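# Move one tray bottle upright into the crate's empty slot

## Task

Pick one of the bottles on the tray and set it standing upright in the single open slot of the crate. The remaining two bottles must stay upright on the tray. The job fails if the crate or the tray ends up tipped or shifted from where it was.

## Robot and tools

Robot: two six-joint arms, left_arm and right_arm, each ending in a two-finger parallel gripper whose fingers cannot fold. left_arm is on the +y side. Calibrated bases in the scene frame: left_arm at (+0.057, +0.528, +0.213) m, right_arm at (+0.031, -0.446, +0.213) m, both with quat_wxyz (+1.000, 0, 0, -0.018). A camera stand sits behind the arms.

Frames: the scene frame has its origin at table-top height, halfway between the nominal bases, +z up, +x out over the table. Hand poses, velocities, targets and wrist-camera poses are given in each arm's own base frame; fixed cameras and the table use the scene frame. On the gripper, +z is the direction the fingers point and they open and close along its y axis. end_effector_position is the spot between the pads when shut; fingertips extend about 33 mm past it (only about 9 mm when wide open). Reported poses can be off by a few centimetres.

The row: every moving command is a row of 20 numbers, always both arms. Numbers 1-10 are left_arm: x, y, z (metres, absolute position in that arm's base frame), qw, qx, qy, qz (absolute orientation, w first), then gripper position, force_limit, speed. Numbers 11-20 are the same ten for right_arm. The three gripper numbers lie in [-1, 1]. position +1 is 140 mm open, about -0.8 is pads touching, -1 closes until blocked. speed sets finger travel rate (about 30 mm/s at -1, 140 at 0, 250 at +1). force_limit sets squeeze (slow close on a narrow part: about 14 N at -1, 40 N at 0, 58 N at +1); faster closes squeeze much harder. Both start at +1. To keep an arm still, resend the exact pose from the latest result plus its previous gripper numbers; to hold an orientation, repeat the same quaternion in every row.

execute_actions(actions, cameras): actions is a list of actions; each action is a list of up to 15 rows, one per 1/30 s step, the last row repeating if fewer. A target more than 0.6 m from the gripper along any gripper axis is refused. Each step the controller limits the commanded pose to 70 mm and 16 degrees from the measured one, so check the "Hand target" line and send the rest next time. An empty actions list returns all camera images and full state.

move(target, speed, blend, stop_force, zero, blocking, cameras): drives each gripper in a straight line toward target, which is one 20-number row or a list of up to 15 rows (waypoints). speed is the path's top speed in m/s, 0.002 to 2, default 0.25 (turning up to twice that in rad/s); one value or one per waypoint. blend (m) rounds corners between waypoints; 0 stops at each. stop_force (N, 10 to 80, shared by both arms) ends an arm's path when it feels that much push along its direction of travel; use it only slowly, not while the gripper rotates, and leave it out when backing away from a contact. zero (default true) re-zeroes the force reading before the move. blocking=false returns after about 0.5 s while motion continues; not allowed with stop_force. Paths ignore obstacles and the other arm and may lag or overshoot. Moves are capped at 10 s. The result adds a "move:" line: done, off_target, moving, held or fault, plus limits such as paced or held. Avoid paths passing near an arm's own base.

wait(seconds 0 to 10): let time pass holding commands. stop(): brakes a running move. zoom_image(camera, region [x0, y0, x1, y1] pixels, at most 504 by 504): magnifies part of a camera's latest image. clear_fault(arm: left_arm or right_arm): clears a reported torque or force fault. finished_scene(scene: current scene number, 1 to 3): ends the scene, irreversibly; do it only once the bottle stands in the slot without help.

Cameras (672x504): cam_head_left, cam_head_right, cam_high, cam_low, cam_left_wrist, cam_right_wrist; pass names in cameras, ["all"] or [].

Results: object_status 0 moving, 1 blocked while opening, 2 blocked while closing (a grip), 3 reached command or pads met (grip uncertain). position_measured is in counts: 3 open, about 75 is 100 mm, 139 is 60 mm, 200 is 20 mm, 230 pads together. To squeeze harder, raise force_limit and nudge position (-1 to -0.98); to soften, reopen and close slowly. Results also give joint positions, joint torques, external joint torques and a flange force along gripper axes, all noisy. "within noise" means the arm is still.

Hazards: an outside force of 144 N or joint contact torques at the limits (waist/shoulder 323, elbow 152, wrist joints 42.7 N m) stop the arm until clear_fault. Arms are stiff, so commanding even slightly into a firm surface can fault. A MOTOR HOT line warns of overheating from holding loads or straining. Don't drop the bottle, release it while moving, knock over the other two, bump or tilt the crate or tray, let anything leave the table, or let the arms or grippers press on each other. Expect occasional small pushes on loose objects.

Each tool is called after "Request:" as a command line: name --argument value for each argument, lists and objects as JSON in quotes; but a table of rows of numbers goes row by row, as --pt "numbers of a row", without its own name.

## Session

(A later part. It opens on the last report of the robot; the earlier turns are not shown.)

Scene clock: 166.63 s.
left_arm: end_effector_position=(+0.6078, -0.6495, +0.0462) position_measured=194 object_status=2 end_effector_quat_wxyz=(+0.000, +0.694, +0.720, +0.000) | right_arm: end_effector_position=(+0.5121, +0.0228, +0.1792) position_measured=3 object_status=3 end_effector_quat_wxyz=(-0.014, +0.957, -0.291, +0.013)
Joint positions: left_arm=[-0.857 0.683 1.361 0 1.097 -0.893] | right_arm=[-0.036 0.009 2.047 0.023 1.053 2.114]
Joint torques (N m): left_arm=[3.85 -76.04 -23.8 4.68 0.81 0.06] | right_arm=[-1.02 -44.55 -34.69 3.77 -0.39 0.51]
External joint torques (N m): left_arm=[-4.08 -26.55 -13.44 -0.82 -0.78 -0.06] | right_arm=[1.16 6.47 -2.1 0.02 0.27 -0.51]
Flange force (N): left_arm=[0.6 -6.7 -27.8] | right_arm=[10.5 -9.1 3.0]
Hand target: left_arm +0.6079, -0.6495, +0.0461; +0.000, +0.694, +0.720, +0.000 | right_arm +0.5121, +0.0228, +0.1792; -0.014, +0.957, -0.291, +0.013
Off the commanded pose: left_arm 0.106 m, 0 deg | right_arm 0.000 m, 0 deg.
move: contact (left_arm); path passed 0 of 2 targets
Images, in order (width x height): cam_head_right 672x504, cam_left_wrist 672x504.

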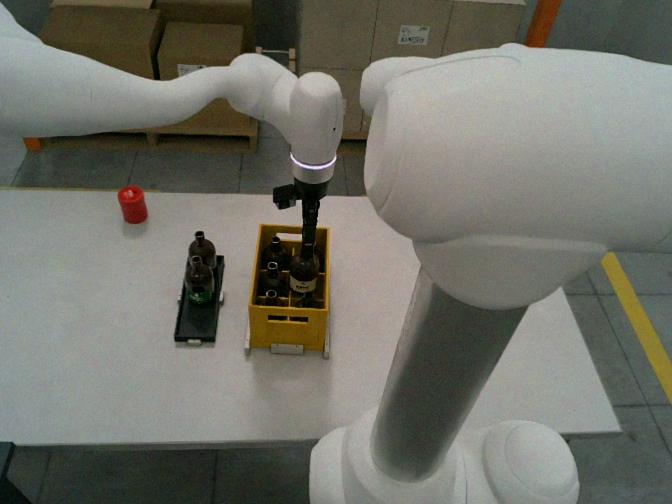

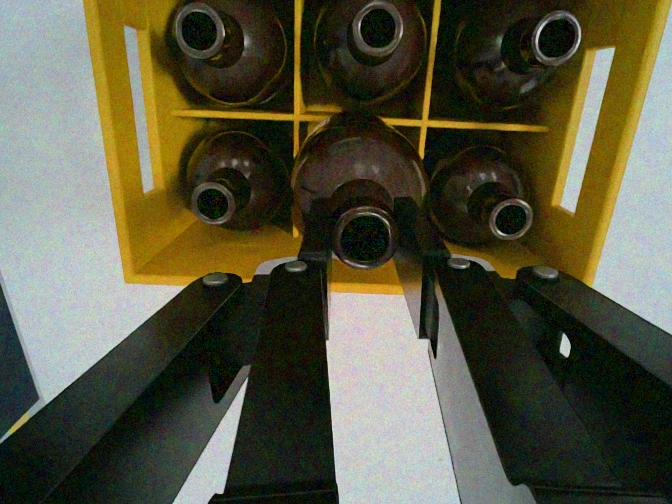

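Request:
move --pt "0.608 -0.650 0.055 0 0.6943 0.7197 0 -1 0 -1 0.5121 0.0228 0.1792 -0.014 0.957 -0.291 0.013 1 1 1" --pt "0.610 -0.659 0.055 0 0.6943 0.7197 0 -1 0 -1 0.5121 0.0228 0.1792 -0.014 0.957 -0.291 0.013 1 1 1" --speed 0.08

Request:
move --target '[0.610,-0.659,-0.065,0,0.6943,0.7197,0,-1,0,-1,0.5121,0.0228,0.1792,-0.014,0.957,-0.291,0.013,1,1,1]' --speed 0.04 --stop_force 12 --cameras '["cam_left_wrist","cam_head_right"]'

Scene clock: 192.07 s.
left_arm: end_effector_position=(+0.6100, -0.6590, +0.0550) position_measured=194 object_status=2 end_effector_quat_wxyz=(+0.000, +0.694, +0.720, +0.000) | right_arm: end_effector_position=(+0.5121, +0.0228, +0.1792) position_measured=3 object_status=3 end_effector_quat_wxyz=(-0.014, +0.957, -0.291, +0.013)
Joint positions: left_arm=[-0.862 0.689 1.333 0 1.12 -0.898] | right_arm=[-0.036 0.009 2.047 0.023 1.053 2.114]
Joint torques (N m): left_arm=[1.66 -101.99 -41.05 3.69 -0.03 0.03] | right_arm=[-1.19 -44.75 -34.72 3.79 -0.35 0.51]
External joint torques (N m): left_arm=[-1.75 -1.63 3.33 0.21 0.07 -0.04] | right_arm=[1.17 7.12 -2.14 0 0.21 -0.51]
Flange force (N): left_arm=[7.3 -8.9 1.1] | right_arm=[11.4 -9.7 3.7]
Hand target: left_arm +0.6100, -0.6590, +0.0550; +0.000, +0.694, +0.720, +0.000 | right_arm +0.5121, +0.0228, +0.1792; -0.014, +0.957, -0.291, +0.013
Off the commanded pose: left_arm 0.000 m, 0 deg | right_arm 0.000 m, 0 deg.
move: done

Scene clock: 195.67 s.
left_arm: end_effector_position=(+0.6101, -0.6592, -0.0397) position_measured=194 object_status=2 end_effector_quat_wxyz=(+0.000, +0.694, +0.720, +0.000) | right_arm: end_effector_position=(+0.5121, +0.0228, +0.1792) position_measured=3 object_status=3 end_effector_quat_wxyz=(-0.014, +0.957, -0.291, +0.013)
Joint positions: left_arm=[-0.862 0.766 1.385 0 0.99 -0.898] | right_arm=[-0.036 0.009 2.047 0.023 1.053 2.114]
Joint torques (N m): left_arm=[0.93 -53.82 -14.18 3.54 -3.01 0.04] | right_arm=[-1.25 -44.71 -34.69 3.78 -0.37 0.53]
External joint torques (N m): left_arm=[-0.89 -53.37 -20.99 0.09 3.03 -0.04] | right_arm=[1.08 6.91 -2.29 0.01 0.23 -0.53]
Flange force (N): left_arm=[10.0 -10.0 -60.7] | right_arm=[11.4 -9.5 3.3]
Hand target: left_arm +0.6101, -0.6592, -0.0397; +0.000, +0.694, +0.720, +0.000 | right_arm +0.5121, +0.0228, +0.1792; -0.014, +0.957, -0.291, +0.013
Off the commanded pose: left_arm 0.025 m, 0 deg | right_arm 0.000 m, 0 deg.
move: contact (left_arm)
Images, in order (width x height): cam_head_right 672x504, cam_left_wrist 672x504.

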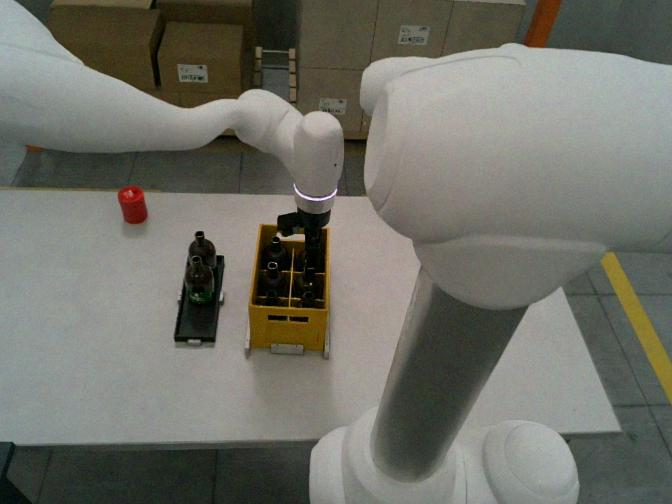

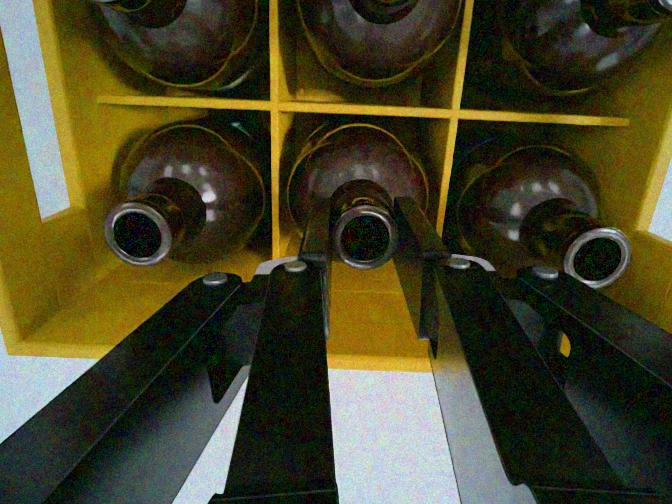

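Request:
move --pt "0.610 -0.659 -0.040 0 0.6943 0.7197 0 -0.4 -1 -0.7 0.5121 0.0228 0.1792 -0.014 0.957 -0.291 0.013 1 1 1" --pt "0.610 -0.659 0.12 0 0.6943 0.7197 0 -0.4 -1 -0.7 0.5121 0.0228 0.1792 -0.014 0.957 -0.291 0.013 1 1 1" --speed 0.12 --cameras '["cam_left_wrist","cam_head_right"]'

Scene clock: 205.10 s.
left_arm: end_effector_position=(+0.6100, -0.6590, +0.1199) position_measured=179 object_status=3 end_effector_quat_wxyz=(+0.000, +0.694, +0.720, +0.000) | right_arm: end_effector_position=(+0.5121, +0.0228, +0.1792) position_measured=3 object_status=3 end_effector_quat_wxyz=(-0.014, +0.957, -0.291, +0.013)
Joint positions: left_arm=[-0.862 0.646 1.281 0 1.215 -0.898] | right_arm=[-0.036 0.009 2.047 0.023 1.053 2.114]
Joint torques (N m): left_arm=[1.03 -97.96 -40.57 3.88 0.14 0.01] | right_arm=[-1.28 -44.78 -34.77 3.74 -0.35 0.54]
External joint torques (N m): left_arm=[-1.13 -3.9 1.13 0.2 -0.12 -0.01] | right_arm=[1.05 7.12 -2.14 0.05 0.22 -0.54]
Flange force (N): left_arm=[6.3 -7.1 -1.1] | right_arm=[11.6 -9.4 3.6]
Hand target: left_arm +0.6100, -0.6590, +0.1200; +0.000, +0.694, +0.720, +0.000 | right_arm +0.5121, +0.0228, +0.1792; -0.014, +0.957, -0.291, +0.013
Off the commanded pose: left_arm 0.000 m, 0 deg | right_arm 0.000 m, 0 deg.
move: done
Images, in order (width x height): cam_head_right 672x504, cam_left_wrist 672x504.

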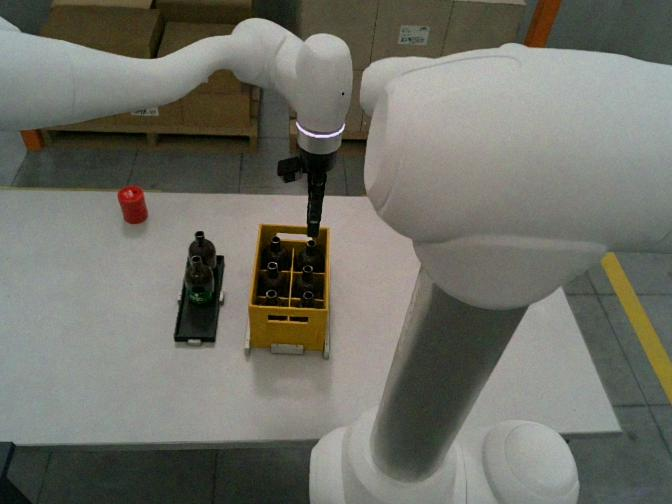

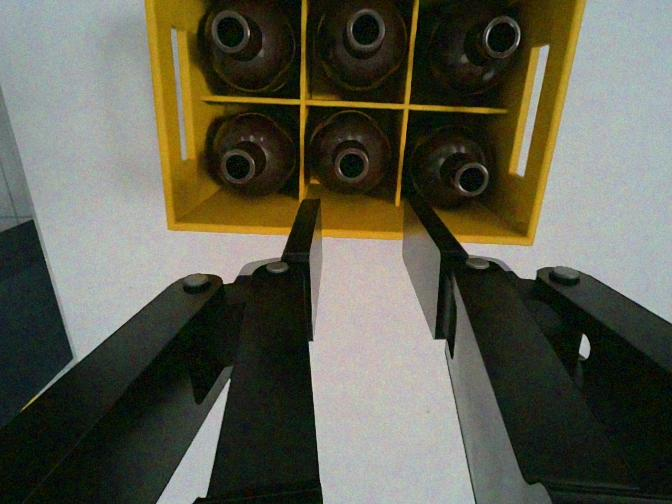

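Done.

Request:
finished_scene --scene 2

The scene is finished: the task was done.


## Next scene

The same job, from a new start.

Request:
execute_actions --actions '[]'

Scene clock: 0.00 s.
left_arm: end_effector_position=(+0.3852, -0.7418, +0.1517) position_measured=3 object_status=3 end_effector_quat_wxyz=(-0.088, +0.696, +0.675, +0.226) | right_arm: end_effector_position=(+0.6499, -0.0006, +0.3220) position_measured=3 object_status=3 end_effector_quat_wxyz=(+0.000, +1.000, -0.001, -0.001)
Joint positions: left_arm=[-1.26 0.719 1.168 0.322 1.627 -1.272] | right_arm=[-0.054 0.164 1.604 0.001 1.374 1.518]
Joint velocities: within noise
Joint torques (N m): no reading
External joint torques (N m): no reading
Flange force (N): no reading
Hand target: left_arm +0.3852, -0.7418, +0.1517; -0.088, +0.696, +0.675, +0.226 | right_arm +0.6499, -0.0006, +0.3220; +0.000, +1.000, -0.001, -0.001
Tool commands: left_gripper/position=+1.0 left_gripper/force_limit=+1.0 left_gripper/speed=+1.0 right_gripper/position=+1.0 right_gripper/force_limit=+1.0 right_gripper/speed=+1.0

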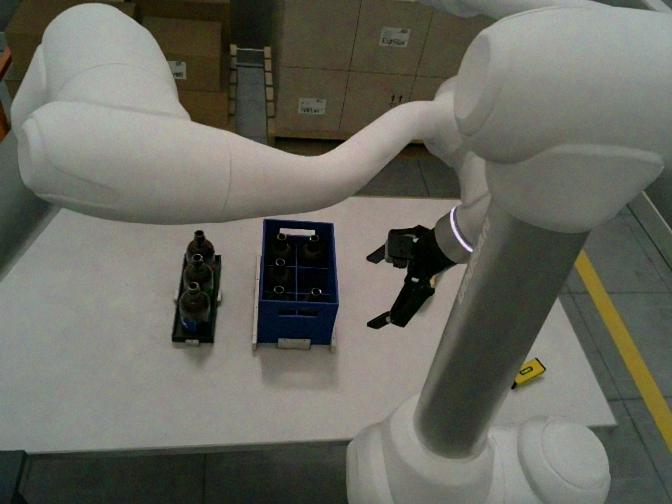

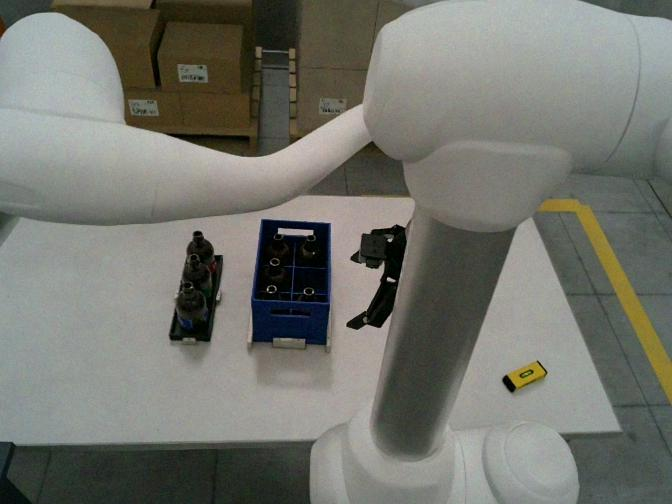

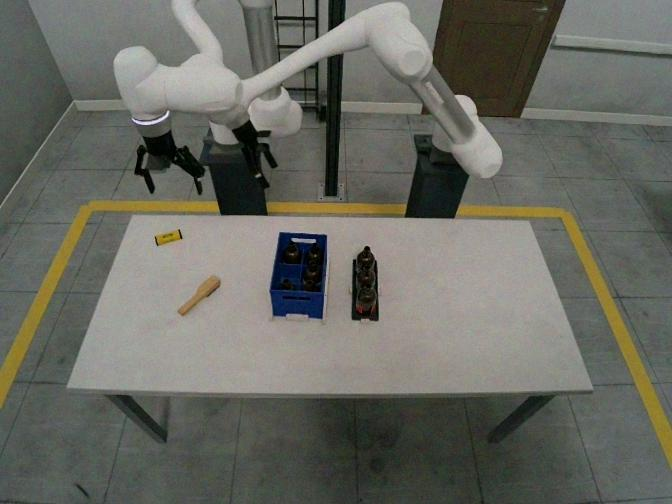

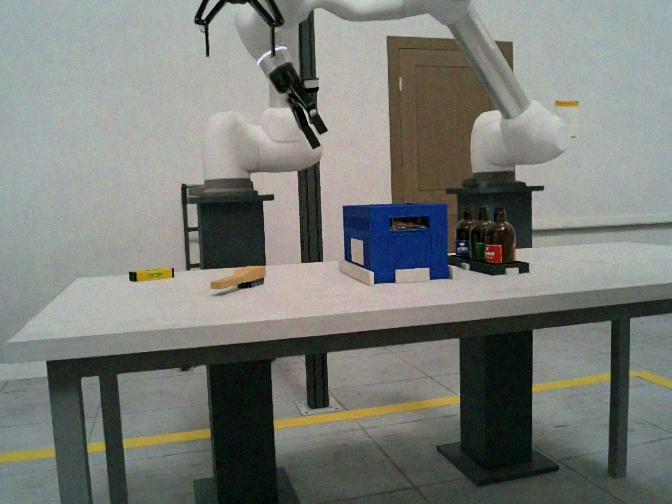

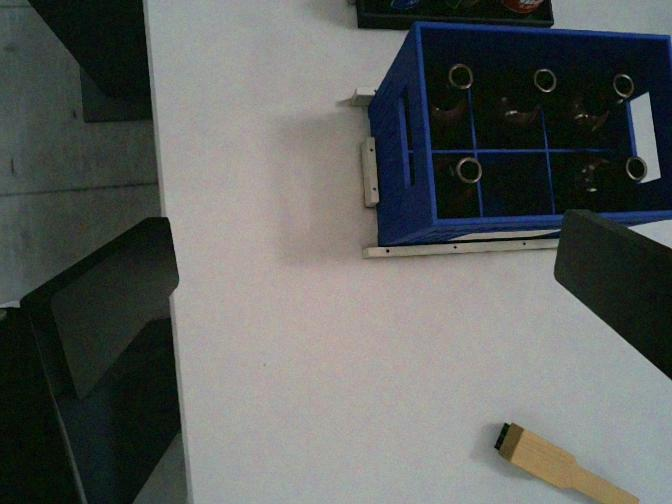

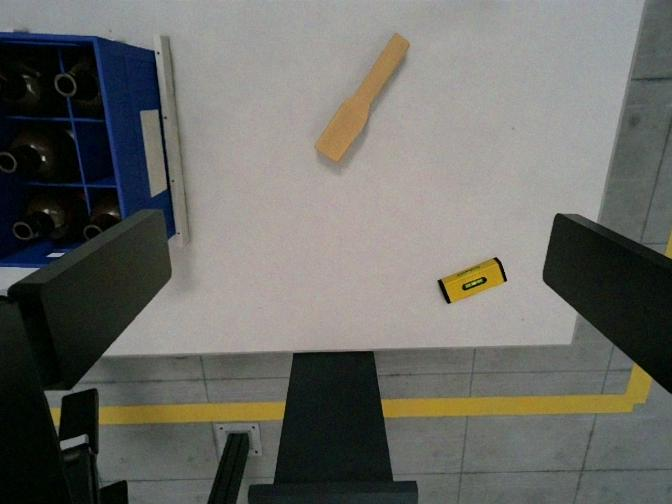

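Request:
move --pt "0.42 -0.68 0.26 -0.04 0.696 0.7 0.1 -0.2 -1 0 0.6499 -0.0006 0.3220 0 1 -0.001 -0.001 1 1 1" --pt "0.541 -0.37 0.06 0 0.6943 0.7197 0 -0.2 -1 0 0.6499 -0.0006 0.3220 0 1 -0.001 -0.001 1 1 1" --speed 0.4 --blend 0.05 --cameras '["cam_left_wrist"]'

Scene clock: 8.93 s.
left_arm: end_effector_position=(+0.5410, -0.3700, +0.0600) position_measured=154 object_status=3 end_effector_quat_wxyz=(+0.000, +0.694, +0.720, +0.000) | right_arm: end_effector_position=(+0.6499, -0.0006, +0.3220) position_measured=3 object_status=3 end_effector_quat_wxyz=(+0.000, +1.000, -0.001, -0.001)
Joint positions: left_arm=[-0.653 0.35 1.88 0 0.912 -0.689] | right_arm=[-0.054 0.164 1.604 0 1.375 1.519]
Joint torques (N m): left_arm=[0.53 -66.63 -34.99 3.22 0.04 0.02] | right_arm=[-1.23 -64.96 -38.37 4.09 -0.27 0.5]
External joint torques (N m): left_arm=[-0.72 -1.86 1.87 0.2 -0.02 -0.02] | right_arm=[1.16 6.98 -2.6 0.11 0.23 -0.5]
Flange force (N): left_arm=[2.8 -5.7 -0.5] | right_arm=[16.1 -1.0 -2.0]
Hand target: left_arm +0.5410, -0.3700, +0.0600; +0.000, +0.694, +0.720, +0.000 | right_arm +0.6499, -0.0006, +0.3220; +0.000, +1.000, -0.001, -0.001
Off the commanded pose: left_arm 0.000 m, 0 deg | right_arm 0.000 m, 0 deg.
move: done
Images, in order (width x height): cam_left_wrist 672x504.

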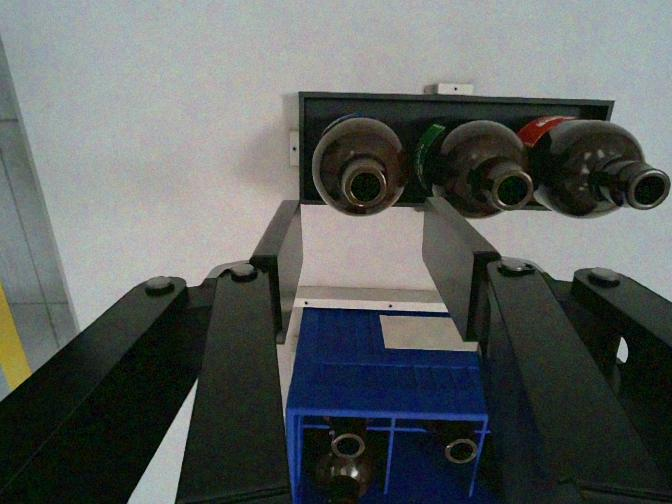

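Request:
move --pt "0.545 -0.373 0.03 0 0.6943 0.7197 0 -0.3 -1 0 0.6499 -0.0006 0.3220 0 1 -0.001 -0.001 1 1 1" --pt "0.545 -0.373 -0.042 0 0.6943 0.7197 0 -0.3 -1 0 0.6499 -0.0006 0.3220 0 1 -0.001 -0.001 1 1 1" --pt "0.545 -0.373 -0.042 0 0.6943 0.7197 0 -1 0 -1 0.6499 -0.0006 0.3220 0 1 -0.001 -0.001 1 1 1" --speed 0.12 --blend '[0.01,0,0]'

Request:
wait --seconds 0.8 --cameras '["cam_left_wrist"]'

Scene clock: 17.27 s.
left_arm: end_effector_position=(+0.5450, -0.3730, -0.0420) position_measured=188 object_status=0 end_effector_quat_wxyz=(+0.000, +0.694, +0.720, +0.000) | right_arm: end_effector_position=(+0.6499, -0.0006, +0.3220) position_measured=3 object_status=3 end_effector_quat_wxyz=(+0.000, +1.000, -0.001, -0.001)
Joint positions: left_arm=[-0.652 0.475 1.929 0 0.738 -0.688] | right_arm=[-0.054 0.164 1.604 0 1.375 1.519]
Joint torques (N m): left_arm=[0.43 -67.44 -25.29 2.36 0.65 0.03] | right_arm=[-1.3 -64.85 -38.52 4.15 -0.31 0.52]
External joint torques (N m): left_arm=[-0.62 -7.87 -2.79 0.54 -0.62 -0.03] | right_arm=[0.95 7.44 -2.41 0.03 0.25 -0.52]
Flange force (N): left_arm=[1.6 -3.8 -10.2] | right_arm=[16.4 -0.7 -1.6]
Hand target: left_arm +0.5450, -0.3730, -0.0420; +0.000, +0.694, +0.720, +0.000 | right_arm +0.6499, -0.0006, +0.3220; +0.000, +1.000, -0.001, -0.001
Off the commanded pose: left_arm 0.000 m, 0 deg | right_arm 0.000 m, 0 deg.
move: done

Scene clock: 18.07 s.
left_arm: end_effector_position=(+0.5450, -0.3730, -0.0420) position_measured=188 object_status=2 end_effector_quat_wxyz=(+0.000, +0.694, +0.720, +0.000) | right_arm: end_effector_position=(+0.6499, -0.0006, +0.3220) position_measured=3 object_status=3 end_effector_quat_wxyz=(+0.000, +1.000, -0.001, -0.001)
Joint positions: left_arm=[-0.652 0.475 1.929 0 0.738 -0.688] | right_arm=[-0.054 0.164 1.604 0 1.375 1.519]
Joint torques (N m): left_arm=[0.64 -67.6 -25.59 2.39 0.63 -0.02] | right_arm=[-1.34 -64.86 -38.58 4.12 -0.27 0.52]
External joint torques (N m): left_arm=[-0.79 -7.87 -2.7 0.54 -0.61 0.02] | right_arm=[1.35 6.75 -2.47 0.09 0.22 -0.52]
Flange force (N): left_arm=[1.6 -4.1 -10.1] | right_arm=[15.5 -1.3 -1.9]
Hand target: left_arm +0.5450, -0.3730, -0.0420; +0.000, +0.694, +0.720, +0.000 | right_arm +0.6499, -0.0006, +0.3220; +0.000, +1.000, -0.001, -0.001
Tool commands: left_gripper/position=-1.0 left_gripper/force_limit=+0.0 left_gripper/speed=-1.0 right_gripper/position=+1.0 right_gripper/force_limit=+1.0 right_gripper/speed=+1.0
Off the commanded pose: left_arm 0.000 m, 0 deg | right_arm 0.000 m, 0 deg.
wait: 0.80 s; at rest by 0.17 s
Images, in order (width x height): cam_left_wrist 672x504.

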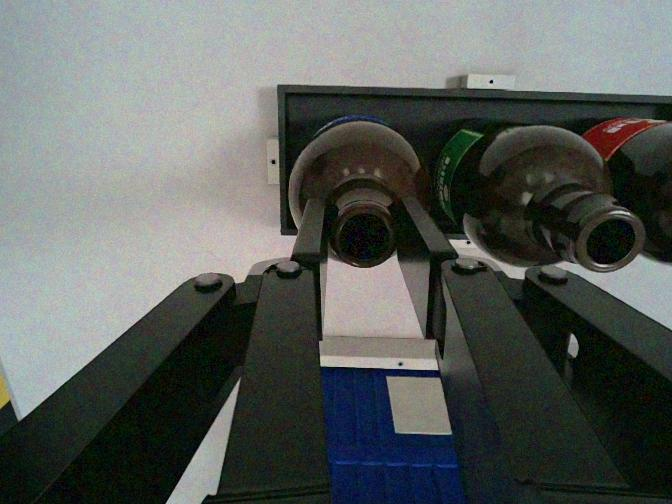

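Request:
move --pt "0.545 -0.373 -0.042 0 0.6943 0.7197 0 -0.4 -1 -0.6 0.6499 -0.0006 0.3220 0 1 -0.001 -0.001 1 1 1" --pt "0.545 -0.373 -0.033 0 0.6943 0.7197 0 -0.4 -1 -0.6 0.6499 -0.0006 0.3220 0 1 -0.001 -0.001 1 1 1" --pt "0.545 -0.373 -0.033 0 0.6943 0.7197 0 -1 0 -1 0.6499 -0.0006 0.3220 0 1 -0.001 -0.001 1 1 1" --speed 0.1

Request:
wait --seconds 0.8

Request:
move --pt "0.545 -0.373 0.17 0 0.6943 0.7197 0 -1 0 -1 0.6499 -0.0006 0.3220 0 1 -0.001 -0.001 1 1 1" --pt "0.606 -0.638 0.15 0 0.6943 0.7197 0 -1 0 -1 0.6499 -0.0006 0.3220 0 1 -0.001 -0.001 1 1 1" --speed '[0.2,0.25]' --blend 0.03 --cameras '["cam_left_wrist"]'

Scene clock: 28.10 s.
left_arm: end_effector_position=(+0.5451, -0.3731, -0.0329) position_measured=194 object_status=0 end_effector_quat_wxyz=(+0.000, +0.694, +0.720, +0.000) | right_arm: end_effector_position=(+0.6499, -0.0006, +0.3220) position_measured=3 object_status=3 end_effector_quat_wxyz=(+0.000, +1.000, -0.001, -0.001)
Joint positions: left_arm=[-0.652 0.463 1.925 0 0.754 -0.688] | right_arm=[-0.054 0.164 1.604 0 1.375 1.519]
Joint torques (N m): left_arm=[-0.12 -64.5 -24.04 2.38 0.68 0.08] | right_arm=[-1.24 -64.91 -38.51 4.13 -0.28 0.52]
External joint torques (N m): left_arm=[0.04 -10.34 -4.57 0.58 -0.66 -0.08] | right_arm=[1.24 7.53 -2.21 0.05 0.23 -0.52]
Flange force (N): left_arm=[2.0 -2.8 -13.9] | right_arm=[16.2 -1.1 -1.3]
Hand target: left_arm +0.5450, -0.3730, -0.0330; +0.000, +0.694, +0.720, +0.000 | right_arm +0.6499, -0.0006, +0.3220; +0.000, +1.000, -0.001, -0.001
Off the commanded pose: left_arm 0.000 m, 0 deg | right_arm 0.000 m, 0 deg.
move: done

Scene clock: 28.90 s.
left_arm: end_effector_position=(+0.5450, -0.3730, -0.0330) position_measured=194 object_status=2 end_effector_quat_wxyz=(+0.000, +0.694, +0.720, +0.000) | right_arm: end_effector_position=(+0.6499, -0.0006, +0.3220) position_measured=3 object_status=3 end_effector_quat_wxyz=(+0.000, +1.000, -0.001, -0.001)
Joint positions: left_arm=[-0.652 0.463 1.925 0 0.754 -0.688] | right_arm=[-0.054 0.164 1.604 0 1.375 1.519]
Joint torques (N m): left_arm=[-0.34 -62.66 -22.35 2.28 0.88 0.01] | right_arm=[-1.1 -64.77 -38.57 4.1 -0.28 0.53]
External joint torques (N m): left_arm=[0.19 -12.12 -6.36 0.69 -0.87 -0.01] | right_arm=[1.12 7.11 -2.32 0.09 0.23 -0.53]
Flange force (N): left_arm=[1.5 -1.5 -16.6] | right_arm=[15.7 -0.9 -1.6]
Hand target: left_arm +0.5450, -0.3730, -0.0330; +0.000, +0.694, +0.720, +0.000 | right_arm +0.6499, -0.0006, +0.3220; +0.000, +1.000, -0.001, -0.001
Tool commands: left_gripper/position=-1.0 left_gripper/force_limit=+0.0 left_gripper/speed=-1.0 right_gripper/position=+1.0 right_gripper/force_limit=+1.0 right_gripper/speed=+1.0
Off the commanded pose: left_arm 0.000 m, 0 deg | right_arm 0.000 m, 0 deg.
wait: 0.80 s; at rest by 0.17 s

Scene clock: 31.53 s.
left_arm: end_effector_position=(+0.6060, -0.6379, +0.1500) position_measured=194 object_status=2 end_effector_quat_wxyz=(+0.000, +0.694, +0.720, +0.000) | right_arm: end_effector_position=(+0.6499, -0.0006, +0.3220) position_measured=3 object_status=3 end_effector_quat_wxyz=(+0.000, +1.000, -0.001, -0.001)
Joint positions: left_arm=[-0.85 0.601 1.301 0 1.24 -0.886] | right_arm=[-0.054 0.164 1.604 0 1.375 1.519]
Joint torques (N m): left_arm=[1.08 -97.72 -43.33 3.89 0.02 0.06] | right_arm=[-1.45 -64.8 -38.59 4.12 -0.29 0.54]
External joint torques (N m): left_arm=[-1.22 -0.54 3.63 0.22 0 -0.06] | right_arm=[1.3 7.55 -2.12 0.05 0.25 -0.54]
Flange force (N): left_arm=[6.9 -8.0 3.3] | right_arm=[16.1 -1.2 -1.2]
Hand target: left_arm +0.6060, -0.6380, +0.1500; +0.000, +0.694, +0.720, +0.000 | right_arm +0.6499, -0.0006, +0.3220; +0.000, +1.000, -0.001, -0.001
Off the commanded pose: left_arm 0.000 m, 0 deg | right_arm 0.000 m, 0 deg.
move: done
Images, in order (width x height): cam_left_wrist 672x504.

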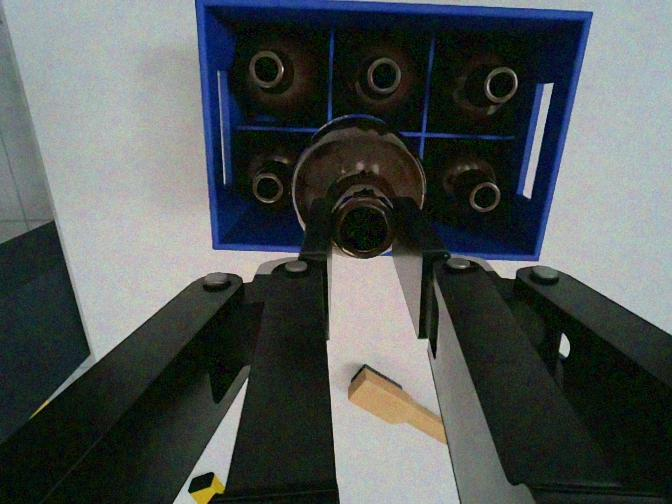

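Request:
move --target '[0.630,-0.668,0.06,0,0.6943,0.7197,0,-1,0,-1,0.6499,-0.0006,0.3220,0,1,-0.001,-0.001,1,1,1]' --speed 0.1 --cameras '["cam_left_wrist"]'

Scene clock: 42.90 s.
left_arm: end_effector_position=(+0.6300, -0.6680, +0.0601) position_measured=194 object_status=2 end_effector_quat_wxyz=(+0.000, +0.694, +0.720, +0.000) | right_arm: end_effector_position=(+0.6499, -0.0006, +0.3220) position_measured=3 object_status=3 end_effector_quat_wxyz=(+0.000, +1.000, -0.001, -0.001)
Joint positions: left_arm=[-0.852 0.716 1.274 0 1.151 -0.888] | right_arm=[-0.054 0.164 1.604 0 1.375 1.519]
Joint torques (N m): left_arm=[1.13 -104.96 -41.62 3.75 0 0.07] | right_arm=[-1.13 -64.79 -38.47 4.14 -0.29 0.53]
External joint torques (N m): left_arm=[-1.18 -1.13 3.44 0.2 0.03 -0.07] | right_arm=[1.15 7.02 -2.42 0.05 0.24 -0.53]
Flange force (N): left_arm=[7.6 -8.5 1.7] | right_arm=[15.8 -1.0 -1.7]
Hand target: left_arm +0.6300, -0.6680, +0.0600; +0.000, +0.694, +0.720, +0.000 | right_arm +0.6499, -0.0006, +0.3220; +0.000, +1.000, -0.001, -0.001
Off the commanded pose: left_arm 0.000 m, 0 deg | right_arm 0.000 m, 0 deg.
move: done
Images, in order (width x height): cam_left_wrist 672x504.

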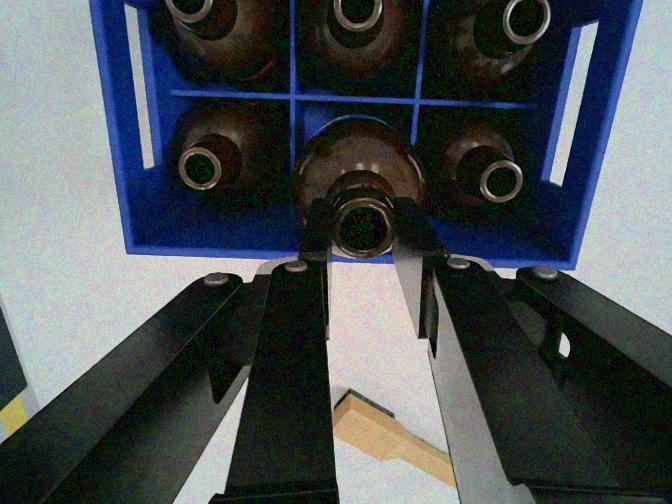

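Request:
move --pt "0.627 -0.665 0.055 0 0.6943 0.7197 0 -1 0 -1 0.6499 -0.0006 0.3220 0 1 -0.001 -0.001 1 1 1" --pt "0.627 -0.665 -0.055 0 0.6943 0.7197 0 -1 0 -1 0.6499 -0.0006 0.3220 0 1 -0.001 -0.001 1 1 1" --speed 0.035 --stop_force 12 --cameras '["cam_left_wrist"]'

Scene clock: 59.53 s.
left_arm: end_effector_position=(+0.6271, -0.6652, -0.0301) position_measured=194 object_status=2 end_effector_quat_wxyz=(+0.000, +0.694, +0.720, +0.000) | right_arm: end_effector_position=(+0.6499, -0.0006, +0.3220) position_measured=3 object_status=3 end_effector_quat_wxyz=(+0.000, +1.000, -0.001, -0.001)
Joint positions: left_arm=[-0.853 0.78 1.338 0 1.023 -0.888] | right_arm=[-0.054 0.164 1.604 0 1.375 1.519]
Joint torques (N m): left_arm=[-4.25 -68.59 -17.36 2 0.06 0.09] | right_arm=[-1.1 -64.97 -38.58 4.13 -0.29 0.51]
External joint torques (N m): left_arm=[3.82 -39.78 -18.47 1.71 -0.04 -0.09] | right_arm=[0.83 6.77 -2.52 0.08 0.24 -0.51]
Flange force (N): left_arm=[7.3 -1.0 -42.5] | right_arm=[15.5 -0.5 -2.0]
Hand target: left_arm +0.6271, -0.6652, -0.0302; +0.000, +0.694, +0.720, +0.000 | right_arm +0.6499, -0.0006, +0.3220; +0.000, +1.000, -0.001, -0.001
Off the commanded pose: left_arm 0.025 m, 0 deg | right_arm 0.000 m, 0 deg.
move: contact (left_arm); path passed 1 of 2 targets
Images, in order (width x height): cam_left_wrist 672x504.

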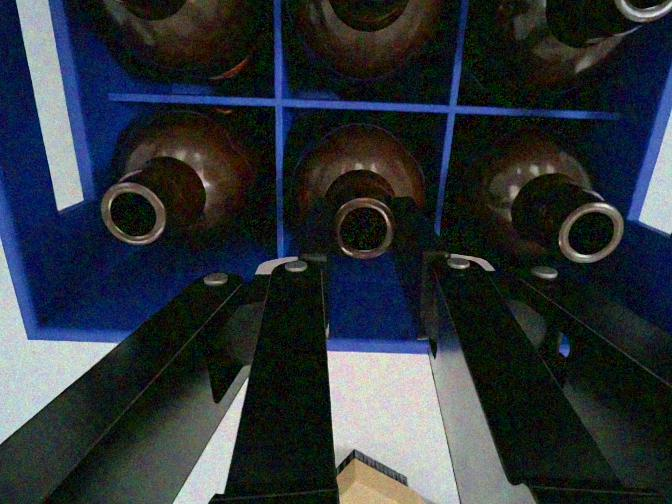

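Seated at the expected height. Release.

Request:
move --pt "0.627 -0.665 -0.031 0 0.6943 0.7197 0 -0.4 -1 -0.7 0.6499 -0.0006 0.3220 0 1 -0.001 -0.001 1 1 1" --pt "0.627 -0.665 0.10 0 0.6943 0.7197 0 -0.4 -1 -0.7 0.6499 -0.0006 0.3220 0 1 -0.001 -0.001 1 1 1" --speed 0.12 --cameras '["cam_left_wrist"]'

Scene clock: 65.93 s.
left_arm: end_effector_position=(+0.6270, -0.6650, +0.0999) position_measured=179 object_status=3 end_effector_quat_wxyz=(+0.000, +0.694, +0.720, +0.000) | right_arm: end_effector_position=(+0.6499, -0.0006, +0.3220) position_measured=3 object_status=3 end_effector_quat_wxyz=(+0.000, +1.000, -0.001, -0.001)
Joint positions: left_arm=[-0.853 0.684 1.254 0 1.204 -0.888] | right_arm=[-0.054 0.164 1.604 0 1.375 1.519]
Joint torques (N m): left_arm=[0.51 -101.26 -40.32 3.86 -0.34 0.03] | right_arm=[-1.35 -64.98 -38.37 4.15 -0.27 0.54]
External joint torques (N m): left_arm=[-0.65 -2.9 1.31 0.17 0.36 -0.03] | right_arm=[1.27 7.53 -2.44 0.03 0.22 -0.54]
Flange force (N): left_arm=[5.4 -5.7 -1.2] | right_arm=[16.6 -1.1 -1.6]
Hand target: left_arm +0.6270, -0.6650, +0.1000; +0.000, +0.694, +0.720, +0.000 | right_arm +0.6499, -0.0006, +0.3220; +0.000, +1.000, -0.001, -0.001
Off the commanded pose: left_arm 0.000 m, 0 deg | right_arm 0.000 m, 0 deg.
move: done
Images, in order (width x height): cam_left_wrist 672x504.

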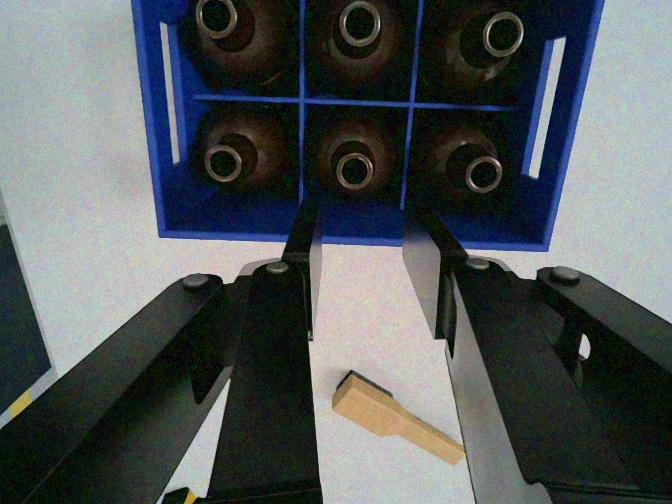

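Request:
finished_scene --scene 3

The scene is finished: the task was done.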